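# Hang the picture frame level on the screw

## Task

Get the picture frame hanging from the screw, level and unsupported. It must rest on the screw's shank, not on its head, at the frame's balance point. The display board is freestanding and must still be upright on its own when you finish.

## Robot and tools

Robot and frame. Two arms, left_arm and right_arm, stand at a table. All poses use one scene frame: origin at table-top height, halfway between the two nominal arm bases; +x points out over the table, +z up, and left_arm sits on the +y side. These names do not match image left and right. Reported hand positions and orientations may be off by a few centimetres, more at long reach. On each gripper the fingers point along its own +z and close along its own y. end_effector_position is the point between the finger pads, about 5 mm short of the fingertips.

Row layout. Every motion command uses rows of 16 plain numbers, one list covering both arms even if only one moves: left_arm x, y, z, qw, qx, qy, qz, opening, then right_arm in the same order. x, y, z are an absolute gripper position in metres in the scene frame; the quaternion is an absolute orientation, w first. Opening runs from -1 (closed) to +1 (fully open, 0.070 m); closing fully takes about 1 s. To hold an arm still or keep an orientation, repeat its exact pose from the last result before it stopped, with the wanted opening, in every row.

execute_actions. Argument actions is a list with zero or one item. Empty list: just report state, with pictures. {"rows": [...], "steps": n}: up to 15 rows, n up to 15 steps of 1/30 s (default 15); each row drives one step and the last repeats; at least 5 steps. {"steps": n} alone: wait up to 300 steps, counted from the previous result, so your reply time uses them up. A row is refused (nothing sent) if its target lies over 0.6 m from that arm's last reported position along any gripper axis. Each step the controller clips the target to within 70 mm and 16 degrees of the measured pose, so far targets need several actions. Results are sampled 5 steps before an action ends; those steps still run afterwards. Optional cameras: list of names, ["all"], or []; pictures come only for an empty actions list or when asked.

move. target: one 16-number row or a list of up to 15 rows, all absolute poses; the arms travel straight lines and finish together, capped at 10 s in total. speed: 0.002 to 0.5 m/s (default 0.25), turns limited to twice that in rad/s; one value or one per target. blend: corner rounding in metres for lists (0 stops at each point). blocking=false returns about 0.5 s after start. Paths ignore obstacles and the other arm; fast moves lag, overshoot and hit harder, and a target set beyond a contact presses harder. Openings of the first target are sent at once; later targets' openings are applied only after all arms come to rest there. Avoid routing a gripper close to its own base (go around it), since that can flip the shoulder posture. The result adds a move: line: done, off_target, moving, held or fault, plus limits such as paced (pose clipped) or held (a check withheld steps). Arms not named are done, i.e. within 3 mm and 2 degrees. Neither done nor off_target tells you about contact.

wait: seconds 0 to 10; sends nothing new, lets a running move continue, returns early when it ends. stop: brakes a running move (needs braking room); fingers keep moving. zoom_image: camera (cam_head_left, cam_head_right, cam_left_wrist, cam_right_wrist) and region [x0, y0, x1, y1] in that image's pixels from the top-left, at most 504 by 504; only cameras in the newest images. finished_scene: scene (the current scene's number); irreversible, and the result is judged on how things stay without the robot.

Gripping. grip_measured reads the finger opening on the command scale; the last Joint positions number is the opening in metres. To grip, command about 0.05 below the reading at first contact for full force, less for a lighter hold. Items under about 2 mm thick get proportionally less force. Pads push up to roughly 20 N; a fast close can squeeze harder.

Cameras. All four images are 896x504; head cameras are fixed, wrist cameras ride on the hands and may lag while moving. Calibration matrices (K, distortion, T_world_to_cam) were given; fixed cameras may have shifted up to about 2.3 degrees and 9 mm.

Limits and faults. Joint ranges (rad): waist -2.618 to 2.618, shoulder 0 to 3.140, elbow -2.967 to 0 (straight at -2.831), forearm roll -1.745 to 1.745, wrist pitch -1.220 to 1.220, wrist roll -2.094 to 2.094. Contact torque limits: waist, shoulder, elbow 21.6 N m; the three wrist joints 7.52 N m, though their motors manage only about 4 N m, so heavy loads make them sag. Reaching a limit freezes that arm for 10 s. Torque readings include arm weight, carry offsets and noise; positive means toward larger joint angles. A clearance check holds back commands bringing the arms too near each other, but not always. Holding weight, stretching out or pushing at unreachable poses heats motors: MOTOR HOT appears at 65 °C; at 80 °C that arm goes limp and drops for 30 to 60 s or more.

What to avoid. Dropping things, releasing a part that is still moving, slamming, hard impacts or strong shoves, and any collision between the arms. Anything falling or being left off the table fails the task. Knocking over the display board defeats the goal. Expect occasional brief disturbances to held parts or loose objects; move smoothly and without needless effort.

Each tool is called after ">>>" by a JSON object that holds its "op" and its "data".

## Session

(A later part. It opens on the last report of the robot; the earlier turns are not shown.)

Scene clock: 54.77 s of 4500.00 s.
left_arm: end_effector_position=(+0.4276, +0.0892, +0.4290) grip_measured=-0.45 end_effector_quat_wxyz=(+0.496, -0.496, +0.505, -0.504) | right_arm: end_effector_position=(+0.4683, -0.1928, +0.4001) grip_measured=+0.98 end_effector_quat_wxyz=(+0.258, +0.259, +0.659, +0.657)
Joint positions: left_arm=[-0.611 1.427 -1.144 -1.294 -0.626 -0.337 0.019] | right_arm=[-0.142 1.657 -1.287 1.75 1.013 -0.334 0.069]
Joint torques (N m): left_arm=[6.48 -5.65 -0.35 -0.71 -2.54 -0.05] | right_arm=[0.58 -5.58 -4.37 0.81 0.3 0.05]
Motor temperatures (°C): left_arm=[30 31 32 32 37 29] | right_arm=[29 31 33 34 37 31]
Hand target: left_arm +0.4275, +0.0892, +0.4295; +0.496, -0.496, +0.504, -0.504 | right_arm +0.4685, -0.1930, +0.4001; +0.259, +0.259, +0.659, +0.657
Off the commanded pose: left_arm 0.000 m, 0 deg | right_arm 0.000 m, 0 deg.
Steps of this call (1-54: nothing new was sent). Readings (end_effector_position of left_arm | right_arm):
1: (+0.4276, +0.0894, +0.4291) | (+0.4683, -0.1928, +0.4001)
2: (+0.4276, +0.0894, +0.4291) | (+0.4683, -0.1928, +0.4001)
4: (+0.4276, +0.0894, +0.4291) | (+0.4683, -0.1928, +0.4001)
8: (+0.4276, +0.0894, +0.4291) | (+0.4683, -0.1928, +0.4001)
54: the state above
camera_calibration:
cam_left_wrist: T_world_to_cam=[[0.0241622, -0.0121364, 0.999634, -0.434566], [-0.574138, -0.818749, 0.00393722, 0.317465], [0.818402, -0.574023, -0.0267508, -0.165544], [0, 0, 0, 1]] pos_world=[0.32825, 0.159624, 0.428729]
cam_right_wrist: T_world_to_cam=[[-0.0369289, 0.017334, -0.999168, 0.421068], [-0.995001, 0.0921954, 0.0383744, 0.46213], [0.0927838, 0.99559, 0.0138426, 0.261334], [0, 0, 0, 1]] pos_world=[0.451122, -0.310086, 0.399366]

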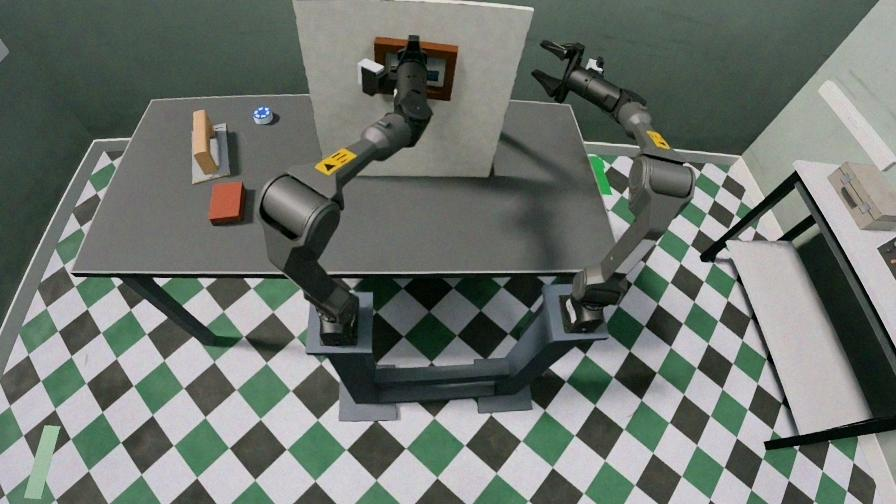

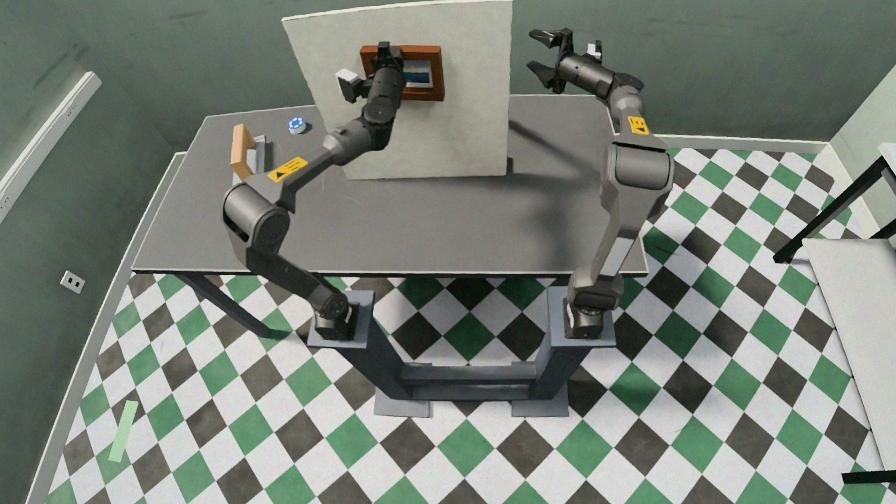

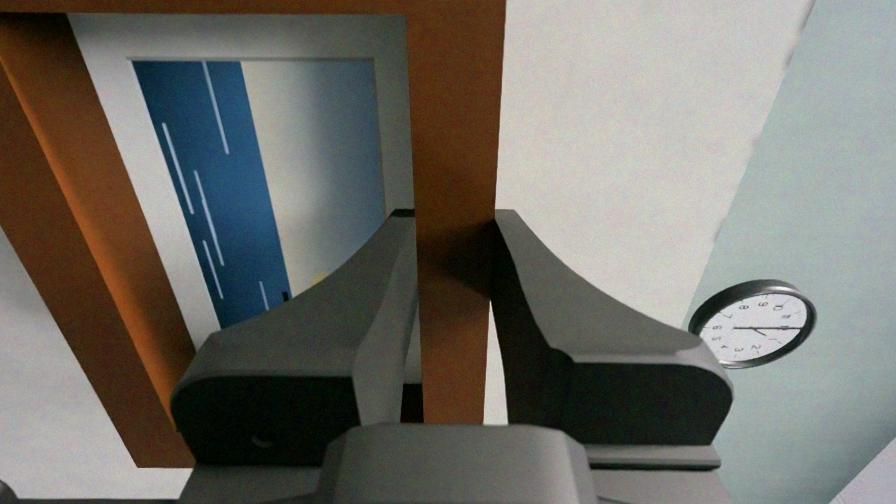

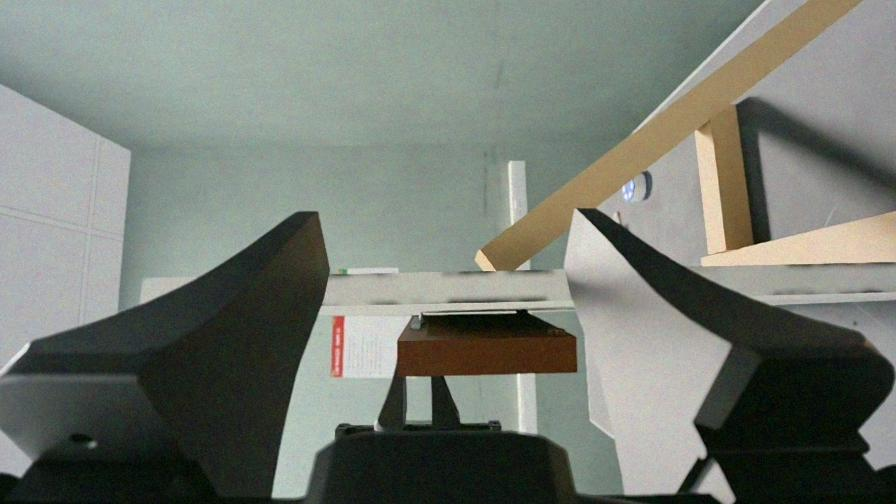

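>>> {"op": "zoom_image", "data": {"camera": "cam_right_wrist", "region": [395, 300, 455, 345]}}

>>> {"op": "zoom_image", "data": {"camera": "cam_right_wrist", "region": [300, 250, 600, 420]}}

>>> {"op": "zoom_image", "data": {"camera": "cam_head_left", "region": [280, 0, 560, 190]}}

>>> {"op": "zoom_image", "data": {"camera": "cam_head_right", "region": [280, 0, 560, 190]}}

Scaled by 8.400 from the camera's 896x504 image, which has a finer 1280x720 frame.

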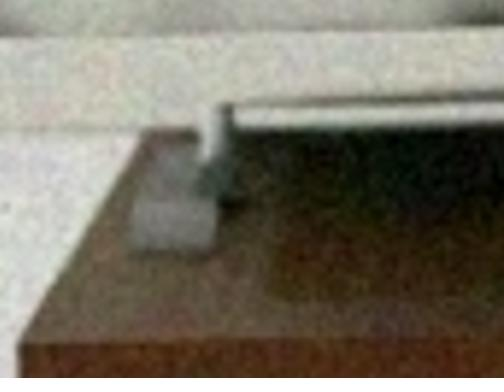

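Scaled by 1.680 from the camera's 896x504 image, which has a finer 1280x720 frame.

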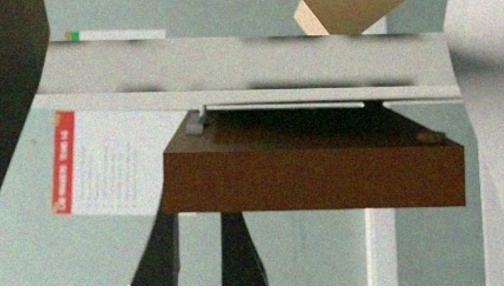

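Scaled by 1.800 from the camera's 896x504 image, which has a finer 1280x720 frame.

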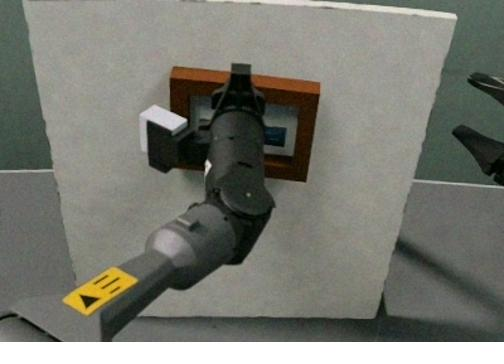

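Scaled by 1.800 from the camera's 896x504 image, which has a finer 1280x720 frame.

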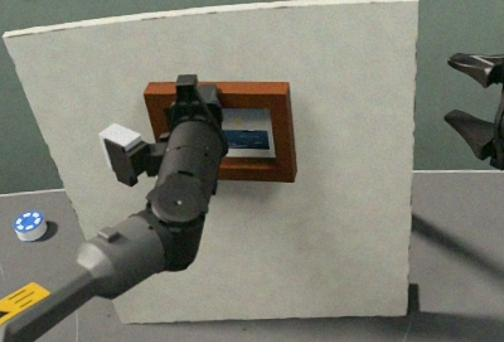

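>>> {"op": "move", "data": {"target": [0.4275, 0.0892, 0.4305, 0.51498, -0.51505, 0.48446, -0.4845, -0.5, 0.4685, -0.193, 0.4, 0.2592, 0.2592, 0.6579, 0.6579, 1.0], "speed": 0.03, "cameras": ["cam_left_wrist", "cam_right_wrist"]}}

>>> {"op": "zoom_image", "data": {"camera": "cam_right_wrist", "region": [380, 290, 600, 390]}}

>>> {"op": "zoom_image", "data": {"camera": "cam_right_wrist", "region": [395, 300, 455, 345]}}

Scene clock: 60.20 s of 4500.00 s.
left_arm: end_effector_position=(+0.4275, +0.0902, +0.4305) grip_measured=-0.45 end_effector_quat_wxyz=(+0.516, -0.516, +0.484, -0.484) | right_arm: end_effector_position=(+0.4683, -0.1928, +0.4001) grip_measured=+0.98 end_effector_quat_wxyz=(+0.258, +0.259, +0.659, +0.657)
Joint positions: left_arm=[-0.664 1.463 -1.185 -1.363 -0.754 -0.281 0.019] | right_arm=[-0.142 1.657 -1.287 1.75 1.013 -0.334 0.069]
Joint torques (N m): left_arm=[2.9 -5.45 -3.54 0.4 -1.75 0.09] | right_arm=[0.51 -5.56 -4.3 0.79 0.33 0.09]
Motor temperatures (°C): left_arm=[30 31 32 32 37 29] | right_arm=[29 31 33 34 37 31]
Hand target: left_arm +0.4275, +0.0892, +0.4305; +0.515, -0.515, +0.484, -0.485 | right_arm +0.4685, -0.1930, +0.4001; +0.259, +0.259, +0.659, +0.657
Off the commanded pose: left_arm 0.001 m, 0 deg | right_arm 0.000 m, 0 deg.
joint sent to its limit (right arm) — joint 4 (forearm roll), upper limit.
Kept back: nothing.
move: done
camera_calibration:
cam_left_wrist: T_world_to_cam=[[0.0238431, -0.00944834, 0.999671, -0.436143], [-0.505753, -0.86267, 0.00390921, 0.292936], [0.862349, -0.50568, -0.0253472, -0.190379], [0, 0, 0, 1]] pos_world=[0.322725, 0.152315, 0.430028]
cam_right_wrist: T_world_to_cam=[[-0.0369289, 0.017334, -0.999168, 0.421068], [-0.995001, 0.0921954, 0.0383744, 0.46213], [0.0927838, 0.99559, 0.0138426, 0.261334], [0, 0, 0, 1]] pos_world=[0.451122, -0.310086, 0.399366]
Images, in order (width x height): cam_left_wrist 896x504, cam_right_wrist 896x504.

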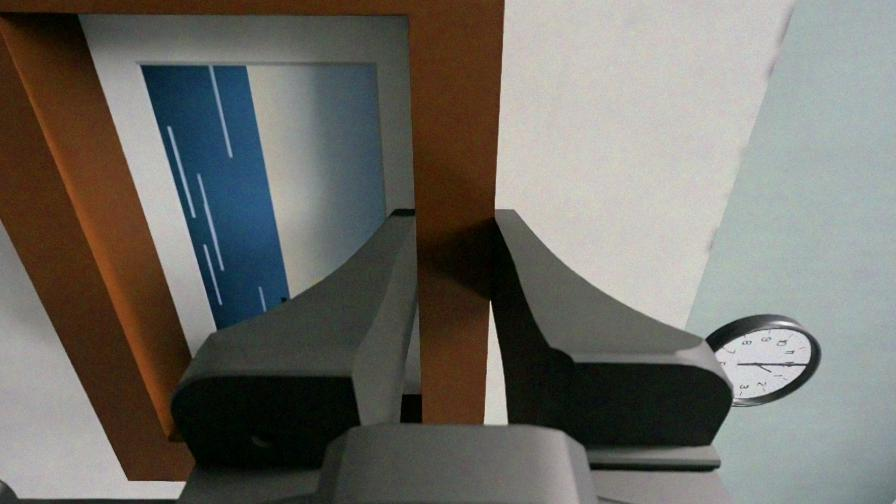

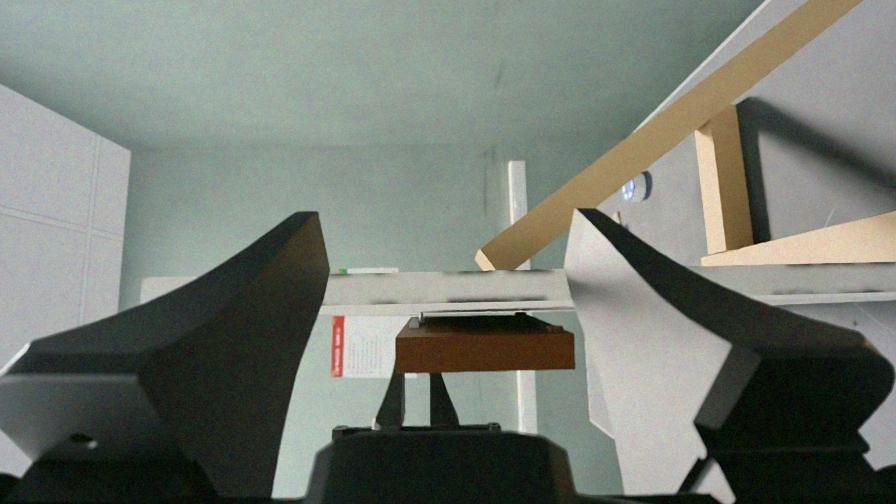

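Scaled by 2.291 from the camera's 896x504 image, which has a finer 1280x720 frame.

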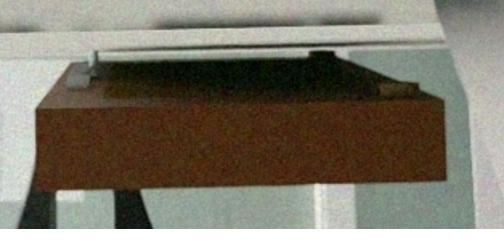

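Scaled by 8.400 from the camera's 896x504 image, which has a finer 1280x720 frame.

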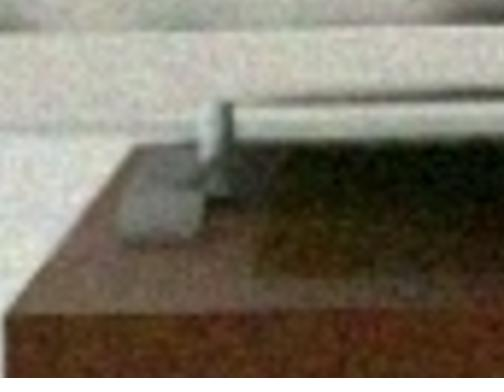

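>>> {"op": "move", "data": {"target": [0.4295, 0.0897, 0.4310, 0.51498, -0.51505, 0.48446, -0.4845, -0.5, 0.4685, -0.193, 0.4, 0.2592, 0.2592, 0.6579, 0.6579, 1.0], "speed": 0.02, "cameras": ["cam_left_wrist", "cam_right_wrist"]}}

>>> {"op": "zoom_image", "data": {"camera": "cam_right_wrist", "region": [380, 290, 600, 390]}}

>>> {"op": "zoom_image", "data": {"camera": "cam_right_wrist", "region": [395, 300, 455, 345]}}

Scene clock: 64.67 s of 4500.00 s.
left_arm: end_effector_position=(+0.4290, +0.0889, +0.4307) grip_measured=-0.46 end_effector_quat_wxyz=(+0.514, -0.515, +0.485, -0.485) | right_arm: end_effector_position=(+0.4683, -0.1928, +0.4001) grip_measured=+0.98 end_effector_quat_wxyz=(+0.258, +0.259, +0.659, +0.657)
Joint positions: left_arm=[-0.661 1.467 -1.191 -1.363 -0.745 -0.281 0.019] | right_arm=[-0.142 1.657 -1.287 1.75 1.013 -0.334 0.069]
Joint torques (N m): left_arm=[3.33 -4.6 -6.22 1.71 -0.53 0.13] | right_arm=[0.5 -5.59 -4.23 0.77 0.36 0.13]
Motor temperatures (°C): left_arm=[30 31 32 32 37 29] | right_arm=[29 31 33 34 37 31]
Hand target: left_arm +0.4295, +0.0897, +0.4310; +0.515, -0.515, +0.484, -0.485 | right_arm +0.4685, -0.1930, +0.4001; +0.259, +0.259, +0.659, +0.657
Off the commanded pose: left_arm 0.001 m, 0 deg | right_arm 0.000 m, 0 deg.
joint sent to its limit (right arm) — joint 4 (forearm roll), upper limit.
Kept back: nothing.
move: done
camera_calibration:
cam_left_wrist: T_world_to_cam=[[0.0247348, -0.00906341, 0.999653, -0.436848], [-0.510366, -0.859944, 0.00483148, 0.293934], [0.859601, -0.510309, -0.0258962, -0.190499], [0, 0, 0, 1]] pos_world=[0.324573, 0.151594, 0.430343]
cam_right_wrist: T_world_to_cam=[[-0.0369289, 0.017334, -0.999168, 0.421068], [-0.995001, 0.0921954, 0.0383744, 0.46213], [0.0927838, 0.99559, 0.0138426, 0.261334], [0, 0, 0, 1]] pos_world=[0.451122, -0.310086, 0.399366]
Images, in order (width x height): cam_left_wrist 896x504, cam_right_wrist 896x504.

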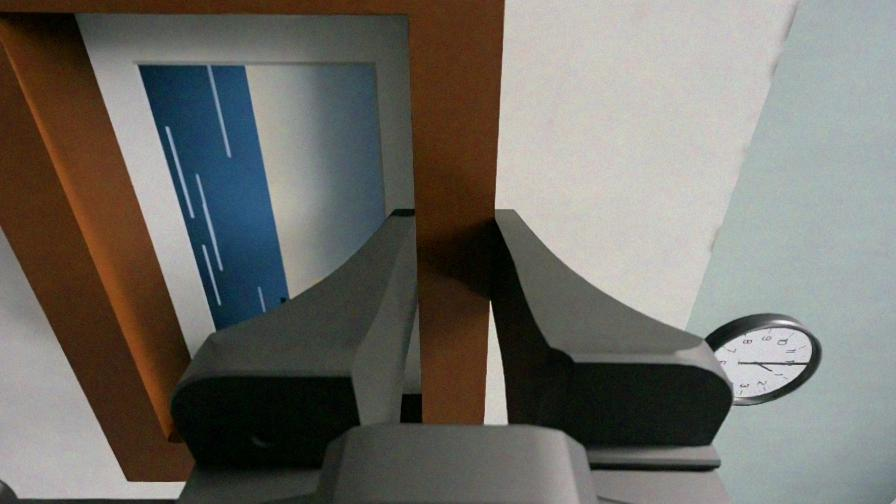

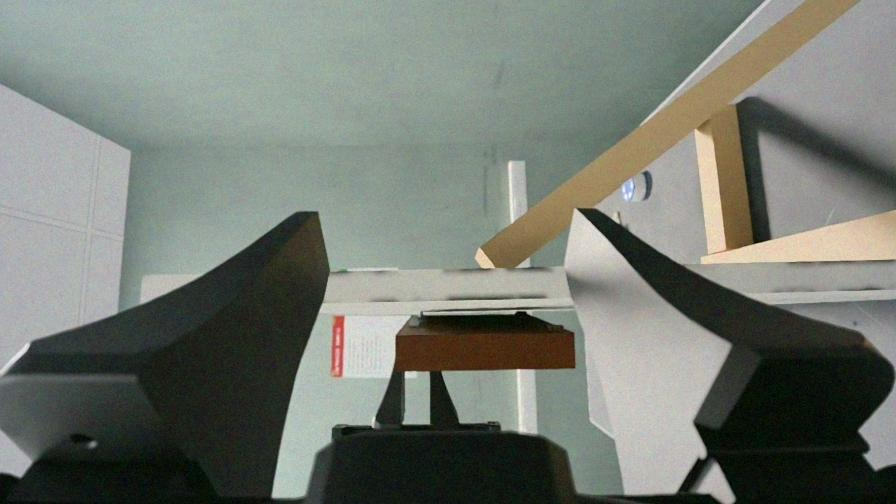

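Scaled by 2.291 from the camera's 896x504 image, which has a finer 1280x720 frame.

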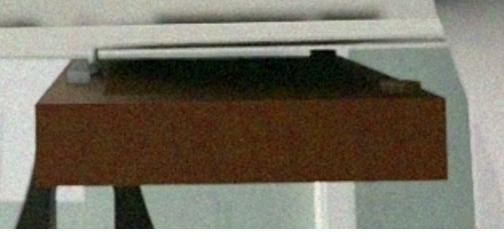

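Scaled by 8.400 from the camera's 896x504 image, which has a finer 1280x720 frame.

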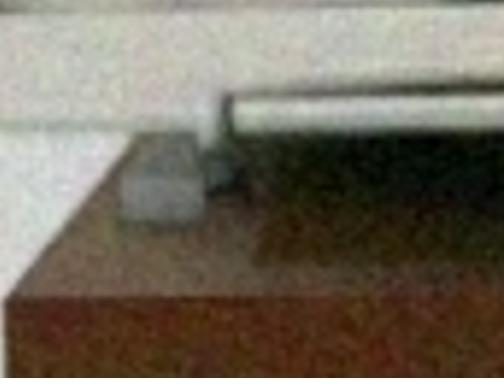

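>>> {"op": "zoom_image", "data": {"camera": "cam_right_wrist", "region": [402, 305, 438, 332]}}

Scaled by 14.000 from the camera's 896x504 image, which has a finer 1280x720 frame.

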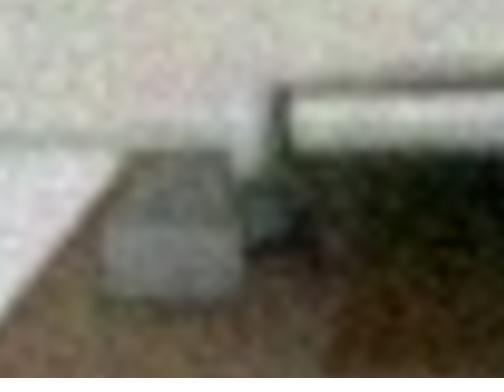

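>>> {"op": "move", "data": {"target": [0.4325, 0.0889, 0.4325, 0.53683, -0.5369, 0.46013, -0.46018, -0.5, 0.4685, -0.193, 0.4, 0.2592, 0.2592, 0.6579, 0.6579, 1.0], "speed": 0.02, "cameras": ["cam_left_wrist", "cam_right_wrist"]}}

>>> {"op": "zoom_image", "data": {"camera": "cam_right_wrist", "region": [380, 290, 600, 390]}}

>>> {"op": "zoom_image", "data": {"camera": "cam_right_wrist", "region": [402, 305, 438, 332]}}

Scene clock: 71.30 s of 4500.00 s.
left_arm: end_effector_position=(+0.4326, +0.0885, +0.4323) grip_measured=-0.46 end_effector_quat_wxyz=(+0.537, -0.537, +0.461, -0.460) | right_arm: end_effector_position=(+0.4683, -0.1928, +0.4001) grip_measured=+0.98 end_effector_quat_wxyz=(+0.258, +0.259, +0.659, +0.657)
Joint positions: left_arm=[-0.708 1.529 -1.263 -1.421 -0.879 -0.232 0.019] | right_arm=[-0.142 1.657 -1.287 1.75 1.013 -0.334 0.069]
Joint torques (N m): left_arm=[1.04 -4.19 -5.2 1.5 0.4 0.03] | right_arm=[0.46 -5.59 -4.16 0.75 0.35 0.15]
Motor temperatures (°C): left_arm=[30 31 32 32 36 29] | right_arm=[29 31 33 34 37 31]
Hand target: left_arm +0.4325, +0.0889, +0.4325; +0.537, -0.537, +0.460, -0.460 | right_arm +0.4685, -0.1930, +0.4001; +0.259, +0.259, +0.659, +0.657
Off the commanded pose: left_arm 0.000 m, 0 deg | right_arm 0.000 m, 0 deg.
joint sent to its limit (right arm) — joint 4 (forearm roll), upper limit.
Kept back: nothing.
move: done
camera_calibration:
cam_left_wrist: T_world_to_cam=[[0.0249899, -0.00798793, 0.999656, -0.438707], [-0.427586, -0.903968, 0.00346572, 0.264044], [0.903629, -0.427526, -0.0260056, -0.22008], [0, 0, 0, 1]] pos_world=[0.322736, 0.141093, 0.431918]
cam_right_wrist: T_world_to_cam=[[-0.0369289, 0.017334, -0.999168, 0.421068], [-0.995001, 0.0921954, 0.0383744, 0.46213], [0.0927838, 0.99559, 0.0138426, 0.261334], [0, 0, 0, 1]] pos_world=[0.451122, -0.310086, 0.399366]
Images, in order (width x height): cam_left_wrist 896x504, cam_right_wrist 896x504.

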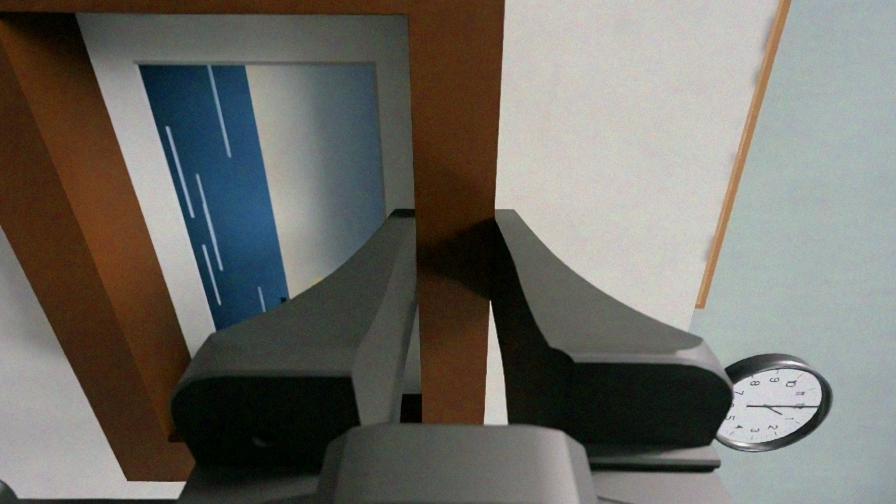

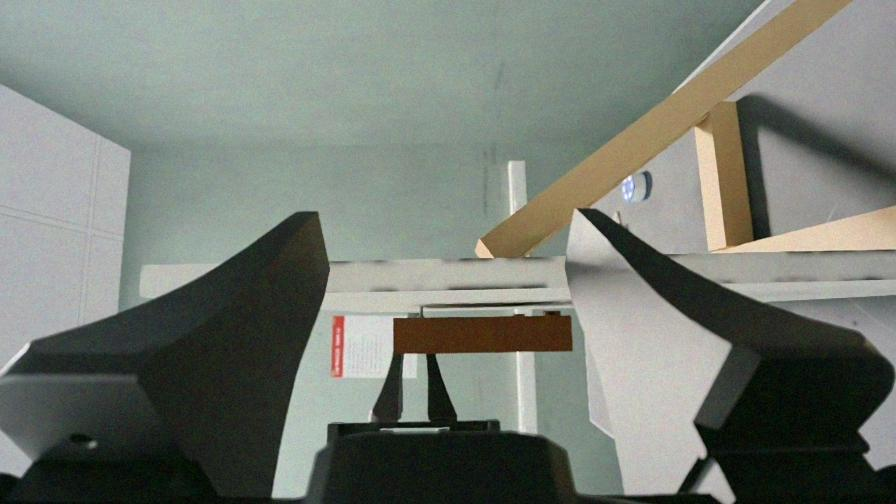

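Scaled by 2.291 from the camera's 896x504 image, which has a finer 1280x720 frame.

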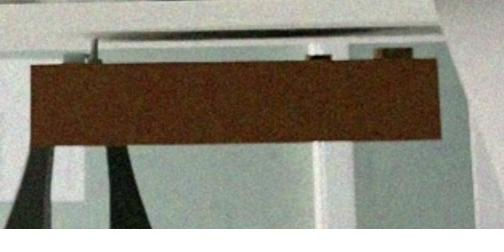

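Scaled by 14.000 from the camera's 896x504 image, which has a finer 1280x720 frame.

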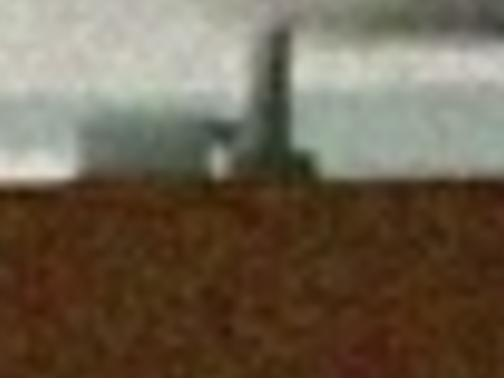

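>>> {"op": "zoom_image", "data": {"camera": "cam_right_wrist", "region": [500, 285, 580, 335]}}

>>> {"op": "zoom_image", "data": {"camera": "cam_right_wrist", "region": [130, 250, 330, 320]}}

>>> {"op": "execute_actions", "data": {"actions": [], "cameras": ["cam_head_left", "cam_head_right"]}}

>>> {"op": "zoom_image", "data": {"camera": "cam_head_left", "region": [280, 0, 560, 190]}}

>>> {"op": "zoom_image", "data": {"camera": "cam_head_right", "region": [280, 0, 560, 190]}}

Scaled by 6.300 from the camera's 896x504 image, which has a finer 1280x720 frame.

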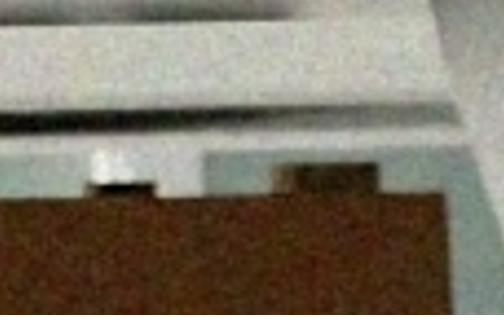

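Scaled by 2.520 from the camera's 896x504 image, which has a finer 1280x720 frame.

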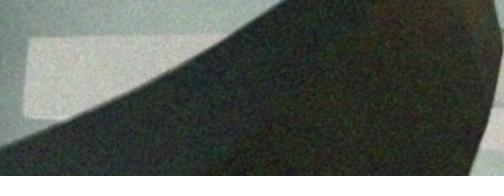

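Scene clock: 72.33 s of 4500.00 s.
left_arm: end_effector_position=(+0.4326, +0.0885, +0.4323) grip_measured=-0.46 end_effector_quat_wxyz=(+0.537, -0.537, +0.461, -0.460) | right_arm: end_effector_position=(+0.4683, -0.1928, +0.4001) grip_measured=+0.98 end_effector_quat_wxyz=(+0.258, +0.259, +0.659, +0.657)
Joint positions: left_arm=[-0.708 1.529 -1.263 -1.421 -0.879 -0.232 0.019] | right_arm=[-0.142 1.657 -1.287 1.75 1.013 -0.334 0.069]
Joint torques (N m): left_arm=[3.15 -5.81 -4.99 1.74 0.07 -0.06] | right_arm=[0.45 -5.58 -4.16 0.74 0.35 0.13]
Motor temperatures (°C): left_arm=[30 31 32 32 36 29] | right_arm=[29 31 33 34 37 31]
Hand target: left_arm +0.4325, +0.0889, +0.4325; +0.537, -0.537, +0.460, -0.460 | right_arm +0.4685, -0.1930, +0.4001; +0.259, +0.259, +0.659, +0.657
Off the commanded pose: left_arm 0.000 m, 0 deg | right_arm 0.000 m, 0 deg.
Steps of this call (1-31: nothing new was sent). Readings (end_effector_position of left_arm | right_arm):
1: (+0.4326, +0.0885, +0.4323) | (+0.4683, -0.1928, +0.4001)
2: (+0.4326, +0.0885, +0.4323) | (+0.4683, -0.1928, +0.4001)
4: (+0.4326, +0.0885, +0.4323) | (+0.4683, -0.1928, +0.4001)
8: (+0.4326, +0.0885, +0.4323) | (+0.4683, -0.1928, +0.4001)
31: the state above
Images, in order (width x height): cam_head_left 896x504, cam_head_right 896x504.

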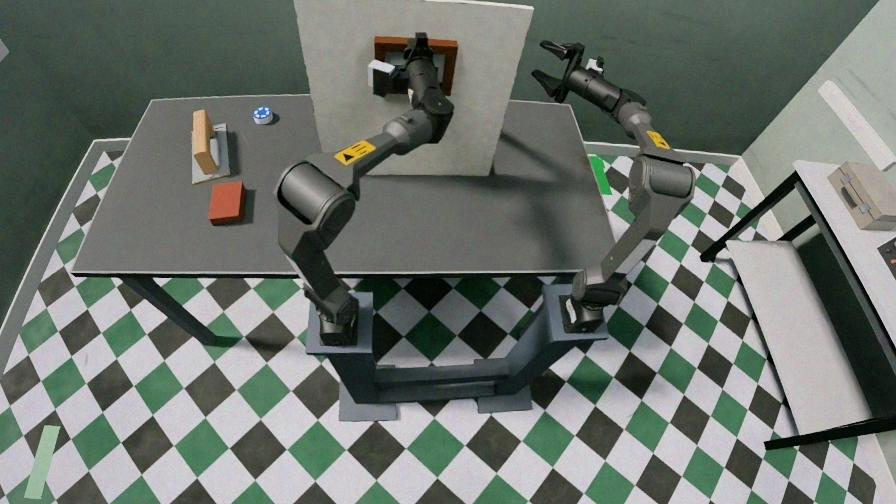

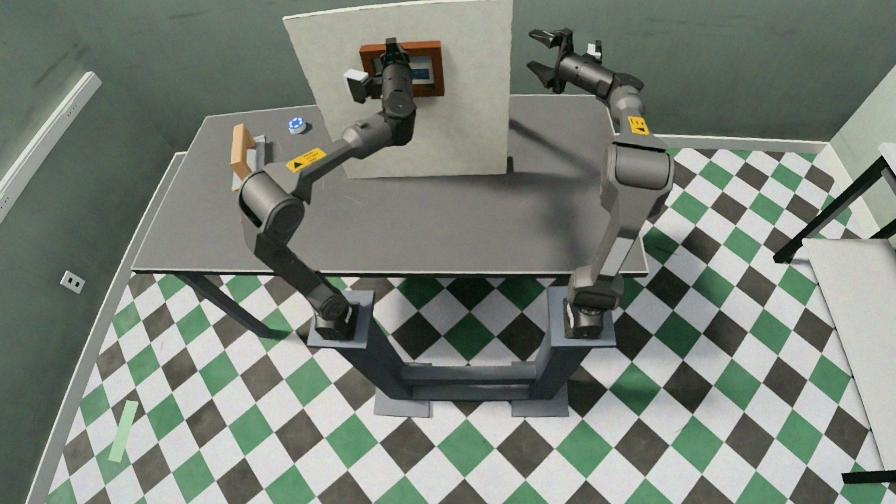

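Scaled by 1.800 from the camera's 896x504 image, which has a finer 1280x720 frame.

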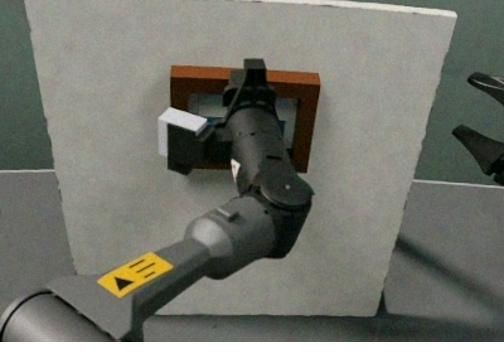

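Scaled by 1.800 from the camera's 896x504 image, which has a finer 1280x720 frame.

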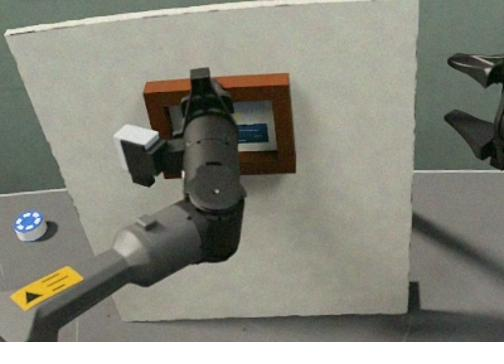

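>>> {"op": "move", "data": {"target": [[0.4333, 0.0872, 0.4325, 0.53683, -0.5369, 0.46013, -0.46018, -0.5, 0.4685, -0.193, 0.4, 0.2592, 0.2592, 0.6579, 0.6579, 1.0], [0.4333, 0.0872, 0.4305, 0.53683, -0.5369, 0.46013, -0.46018, -0.5, 0.4685, -0.193, 0.4, 0.2592, 0.2592, 0.6579, 0.6579, 1.0]], "speed": 0.02, "cameras": ["cam_left_wrist", "cam_right_wrist"]}}

>>> {"op": "zoom_image", "data": {"camera": "cam_right_wrist", "region": [380, 280, 600, 380]}}

>>> {"op": "zoom_image", "data": {"camera": "cam_right_wrist", "region": [402, 300, 438, 327]}}

Scene clock: 75.70 s of 4500.00 s.
left_arm: end_effector_position=(+0.4329, +0.0892, +0.4335) grip_measured=-0.46 end_effector_quat_wxyz=(+0.538, -0.537, +0.457, -0.461) | right_arm: end_effector_position=(+0.4683, -0.1928, +0.4001) grip_measured=+0.98 end_effector_quat_wxyz=(+0.258, +0.259, +0.659, +0.657)
Joint positions: left_arm=[-0.708 1.532 -1.265 -1.415 -0.886 -0.241 0.019] | right_arm=[-0.142 1.657 -1.287 1.75 1.013 -0.334 0.069]
Joint torques (N m): left_arm=[0.64 -2.65 -3.4 1.31 0.97 -0.08] | right_arm=[0.41 -5.61 -4.13 0.73 0.35 0.08]
Motor temperatures (°C): left_arm=[30 31 32 32 36 29] | right_arm=[29 31 33 34 37 31]
Hand target: left_arm +0.4333, +0.0872, +0.4305; +0.537, -0.537, +0.460, -0.460 | right_arm +0.4685, -0.1930, +0.4001; +0.259, +0.259, +0.659, +0.657
Off the commanded pose: left_arm 0.004 m, 0 deg | right_arm 0.000 m, 0 deg.
joint sent to its limit (right arm) — joint 4 (forearm roll), upper limit.
Kept back: nothing.
move: off_target (left_arm)
camera_calibration:
cam_left_wrist: T_world_to_cam=[[0.0186361, -0.00413286, 0.999818, -0.437522], [-0.422817, -0.906205, 0.00413521, 0.262641], [0.906023, -0.422817, -0.0186356, -0.22467], [0, 0, 0, 1]] pos_world=[0.322759, 0.141204, 0.432169]
cam_right_wrist: T_world_to_cam=[[-0.0369289, 0.017334, -0.999168, 0.421068], [-0.995001, 0.0921954, 0.0383744, 0.46213], [0.0927838, 0.99559, 0.0138426, 0.261334], [0, 0, 0, 1]] pos_world=[0.451122, -0.310086, 0.399366]
Images, in order (width x height): cam_left_wrist 896x504, cam_right_wrist 896x504.

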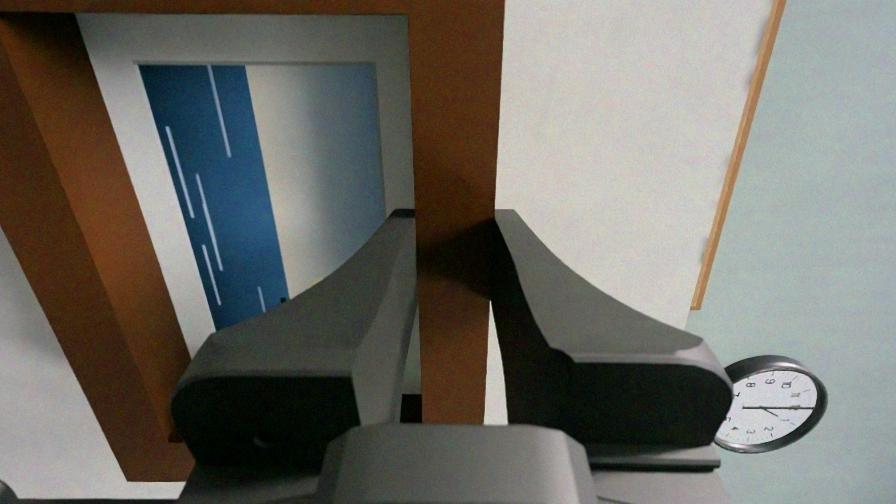

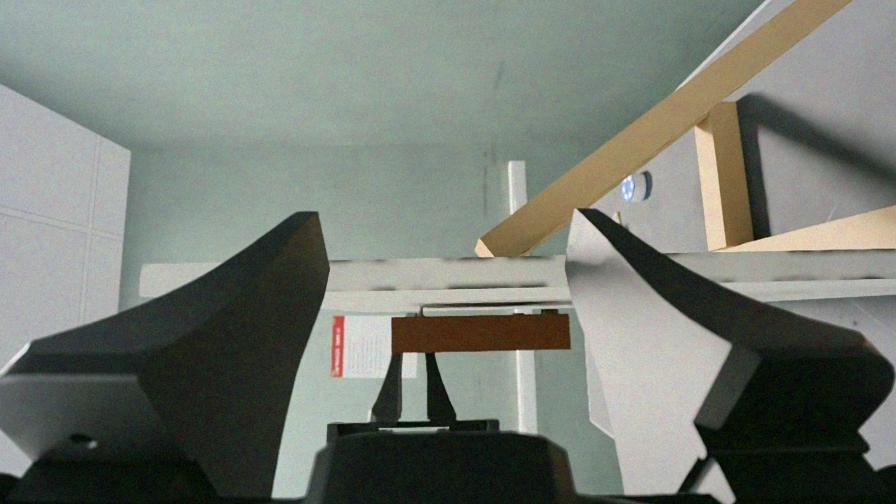

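Scaled by 2.291 from the camera's 896x504 image, which has a finer 1280x720 frame.

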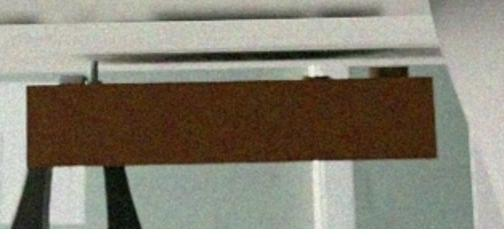

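Scaled by 14.000 from the camera's 896x504 image, which has a finer 1280x720 frame.

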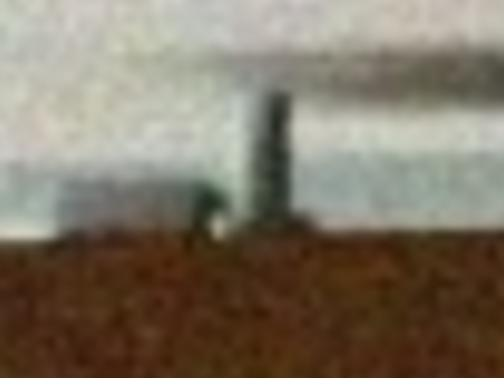

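>>> {"op": "execute_actions", "data": {"actions": [], "cameras": []}}

Scene clock: 75.87 s of 4500.00 s.
left_arm: end_effector_position=(+0.4330, +0.0891, +0.4327) grip_measured=-0.45 end_effector_quat_wxyz=(+0.538, -0.537, +0.457, -0.461) | right_arm: end_effector_position=(+0.4683, -0.1928, +0.4001) grip_measured=+0.98 end_effector_quat_wxyz=(+0.258, +0.259, +0.659, +0.657)
Joint positions: left_arm=[-0.708 1.533 -1.264 -1.415 -0.886 -0.241 0.019] | right_arm=[-0.142 1.657 -1.287 1.75 1.013 -0.334 0.069]
Joint torques (N m): left_arm=[-0.1 -1.95 -2.97 1.03 1.42 -0.09] | right_arm=[0.43 -5.6 -4.12 0.73 0.35 0.07]
Motor temperatures (°C): left_arm=[30 31 32 32 36 29] | right_arm=[29 31 33 34 37 31]
Hand target: left_arm +0.4333, +0.0872, +0.4305; +0.537, -0.537, +0.460, -0.460 | right_arm +0.4685, -0.1930, +0.4001; +0.259, +0.259, +0.659, +0.657
Off the commanded pose: left_arm 0.003 m, 0 deg | right_arm 0.000 m, 0 deg.
Steps of this call (1-5: nothing new was sent). Readings (end_effector_position of left_arm | right_arm):
1: (+0.4328, +0.0892, +0.4331) | (+0.4683, -0.1928, +0.4001)
2: (+0.4328, +0.0892, +0.4331) | (+0.4683, -0.1928, +0.4001)
4: (+0.4330, +0.0891, +0.4327) | (+0.4683, -0.1928, +0.4001)
5: the state above
No camera images: "cameras" was empty.

>>> {"op": "wait", "data": {"seconds": 1.0, "cameras": ["cam_right_wrist"]}}

>>> {"op": "zoom_image", "data": {"camera": "cam_right_wrist", "region": [402, 300, 438, 327]}}

>>> {"op": "zoom_image", "data": {"camera": "cam_right_wrist", "region": [380, 280, 600, 380]}}

Scene clock: 77.13 s of 4500.00 s.
left_arm: end_effector_position=(+0.4330, +0.0871, +0.4314) grip_measured=-0.45 end_effector_quat_wxyz=(+0.537, -0.537, +0.460, -0.461) | right_arm: end_effector_position=(+0.4683, -0.1928, +0.4001) grip_measured=+0.98 end_effector_quat_wxyz=(+0.258, +0.259, +0.659, +0.657)
Joint positions: left_arm=[-0.711 1.534 -1.264 -1.416 -0.884 -0.241 0.019] | right_arm=[-0.142 1.657 -1.287 1.75 1.013 -0.334 0.069]
Joint torques (N m): left_arm=[2.71 -0.56 -1.81 0.31 0.93 -0.07] | right_arm=[0.46 -5.56 -4.09 0.72 0.34 0.04]
Motor temperatures (°C): left_arm=[30 31 32 32 36 29] | right_arm=[29 31 33 34 37 31]
Hand target: left_arm +0.4333, +0.0872, +0.4305; +0.537, -0.537, +0.460, -0.460 | right_arm +0.4685, -0.1930, +0.4001; +0.259, +0.259, +0.659, +0.657
Off the commanded pose: left_arm 0.001 m, 0 deg | right_arm 0.000 m, 0 deg.
Steps of this call (1-38: nothing new was sent). Readings (end_effector_position of left_arm | right_arm):
1: (+0.4330, +0.0891, +0.4327) | (+0.4683, -0.1928, +0.4001)
2: (+0.4330, +0.0891, +0.4327) | (+0.4683, -0.1928, +0.4001)
4: (+0.4329, +0.0884, +0.4327) | (+0.4683, -0.1928, +0.4001)
8: (+0.4330, +0.0876, +0.4319) | (+0.4683, -0.1928, +0.4001)
38: the state above
camera_calibration:
cam_right_wrist: T_world_to_cam=[[-0.0369289, 0.017334, -0.999168, 0.421068], [-0.995001, 0.0921954, 0.0383744, 0.46213], [0.0927838, 0.99559, 0.0138426, 0.261334], [0, 0, 0, 1]] pos_world=[0.451122, -0.310086, 0.399366]
Images, in order (width x height): cam_right_wrist 896x504.

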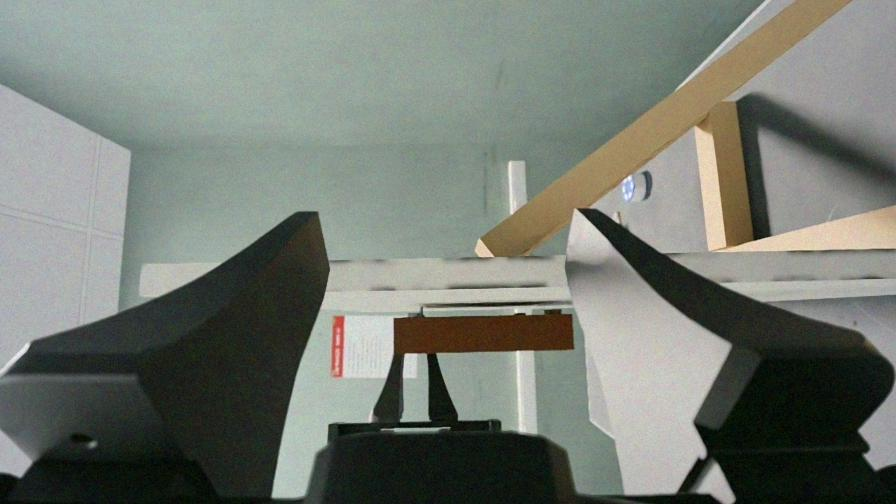

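Scaled by 14.000 from the camera's 896x504 image, which has a finer 1280x720 frame.

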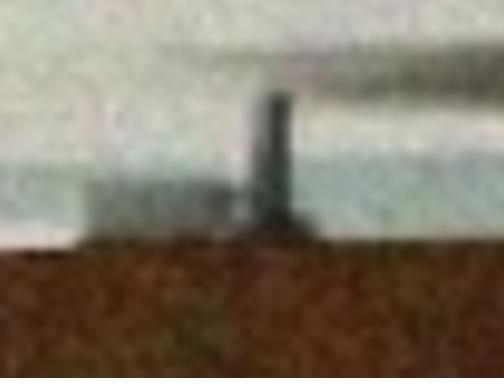

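Scaled by 2.291 from the camera's 896x504 image, which has a finer 1280x720 frame.

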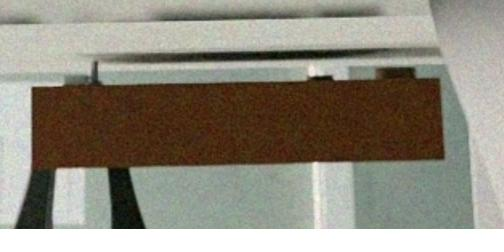

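>>> {"op": "move", "data": {"target": [[0.4333, 0.0872, 0.4330, 0.53683, -0.5369, 0.46013, -0.46018, -0.5, 0.4685, -0.193, 0.4, 0.2592, 0.2592, 0.6579, 0.6579, 1.0], [0.4350, 0.0872, 0.4330, 0.53683, -0.5369, 0.46013, -0.46018, -0.5, 0.4685, -0.193, 0.4, 0.2592, 0.2592, 0.6579, 0.6579, 1.0], [0.4350, 0.0872, 0.4305, 0.53683, -0.5369, 0.46013, -0.46018, -0.5, 0.4685, -0.193, 0.4, 0.2592, 0.2592, 0.6579, 0.6579, 1.0]], "speed": 0.02, "cameras": ["cam_left_wrist", "cam_right_wrist"]}}

>>> {"op": "zoom_image", "data": {"camera": "cam_right_wrist", "region": [380, 280, 600, 380]}}

>>> {"op": "zoom_image", "data": {"camera": "cam_right_wrist", "region": [402, 300, 438, 327]}}

Scene clock: 78.87 s of 4500.00 s.
left_arm: end_effector_position=(+0.4355, +0.0869, +0.4308) grip_measured=-0.45 end_effector_quat_wxyz=(+0.537, -0.536, +0.460, -0.461) | right_arm: end_effector_position=(+0.4683, -0.1928, +0.4001) grip_measured=+0.98 end_effector_quat_wxyz=(+0.258, +0.259, +0.659, +0.657)
Joint positions: left_arm=[-0.705 1.541 -1.269 -1.414 -0.878 -0.241 0.019] | right_arm=[-0.142 1.657 -1.287 1.75 1.013 -0.334 0.069]
Joint torques (N m): left_arm=[2.76 -3.66 -1.32 0.17 -0.14 0.03] | right_arm=[0.43 -5.64 -4.09 0.72 0.34 0.01]
Motor temperatures (°C): left_arm=[30 31 32 32 36 29] | right_arm=[29 31 33 34 37 31]
Hand target: left_arm +0.4350, +0.0872, +0.4305; +0.537, -0.537, +0.460, -0.460 | right_arm +0.4685, -0.1930, +0.4001; +0.259, +0.259, +0.659, +0.657
Off the commanded pose: left_arm 0.001 m, 0 deg | right_arm 0.000 m, 0 deg.
joint sent to its limit (right arm) — joint 4 (forearm roll), upper limit.
Kept back: nothing.
move: done
camera_calibration:
cam_left_wrist: T_world_to_cam=[[0.0239481, -0.00795428, 0.999682, -0.436808], [-0.427833, -0.903852, 0.00305727, 0.264116], [0.90354, -0.42777, -0.0250487, -0.223849], [0, 0, 0, 1]] pos_world=[0.325715, 0.139491, 0.430255]
cam_right_wrist: T_world_to_cam=[[-0.0369289, 0.017334, -0.999168, 0.421068], [-0.995001, 0.0921954, 0.0383744, 0.46213], [0.0927838, 0.99559, 0.0138426, 0.261334], [0, 0, 0, 1]] pos_world=[0.451122, -0.310086, 0.399366]
Images, in order (width x height): cam_left_wrist 896x504, cam_right_wrist 896x504.

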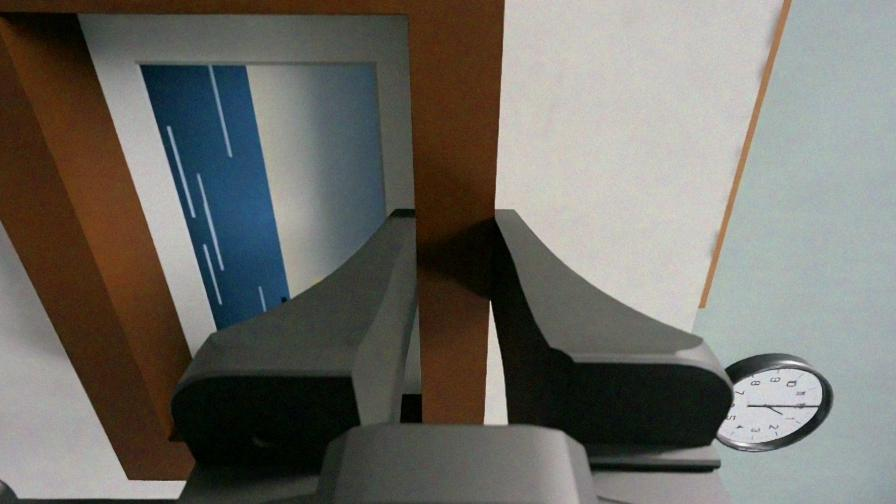

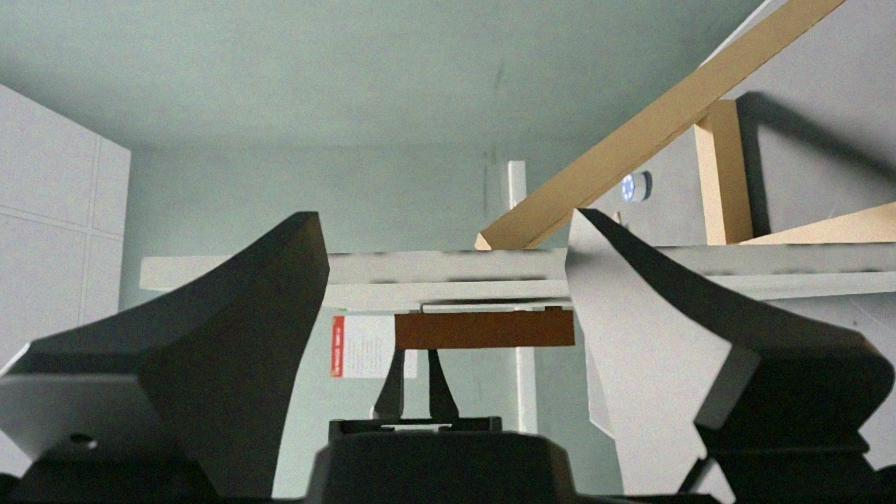

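Scaled by 2.291 from the camera's 896x504 image, which has a finer 1280x720 frame.

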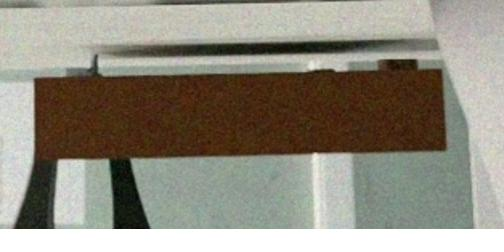

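Scaled by 14.000 from the camera's 896x504 image, which has a finer 1280x720 frame.

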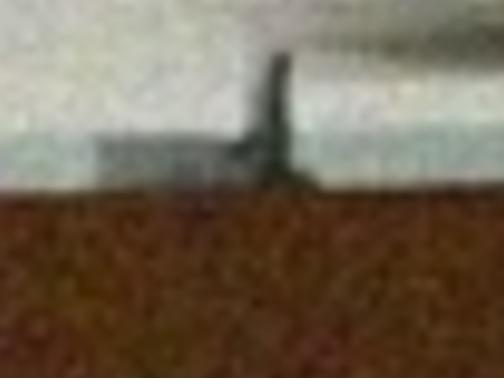

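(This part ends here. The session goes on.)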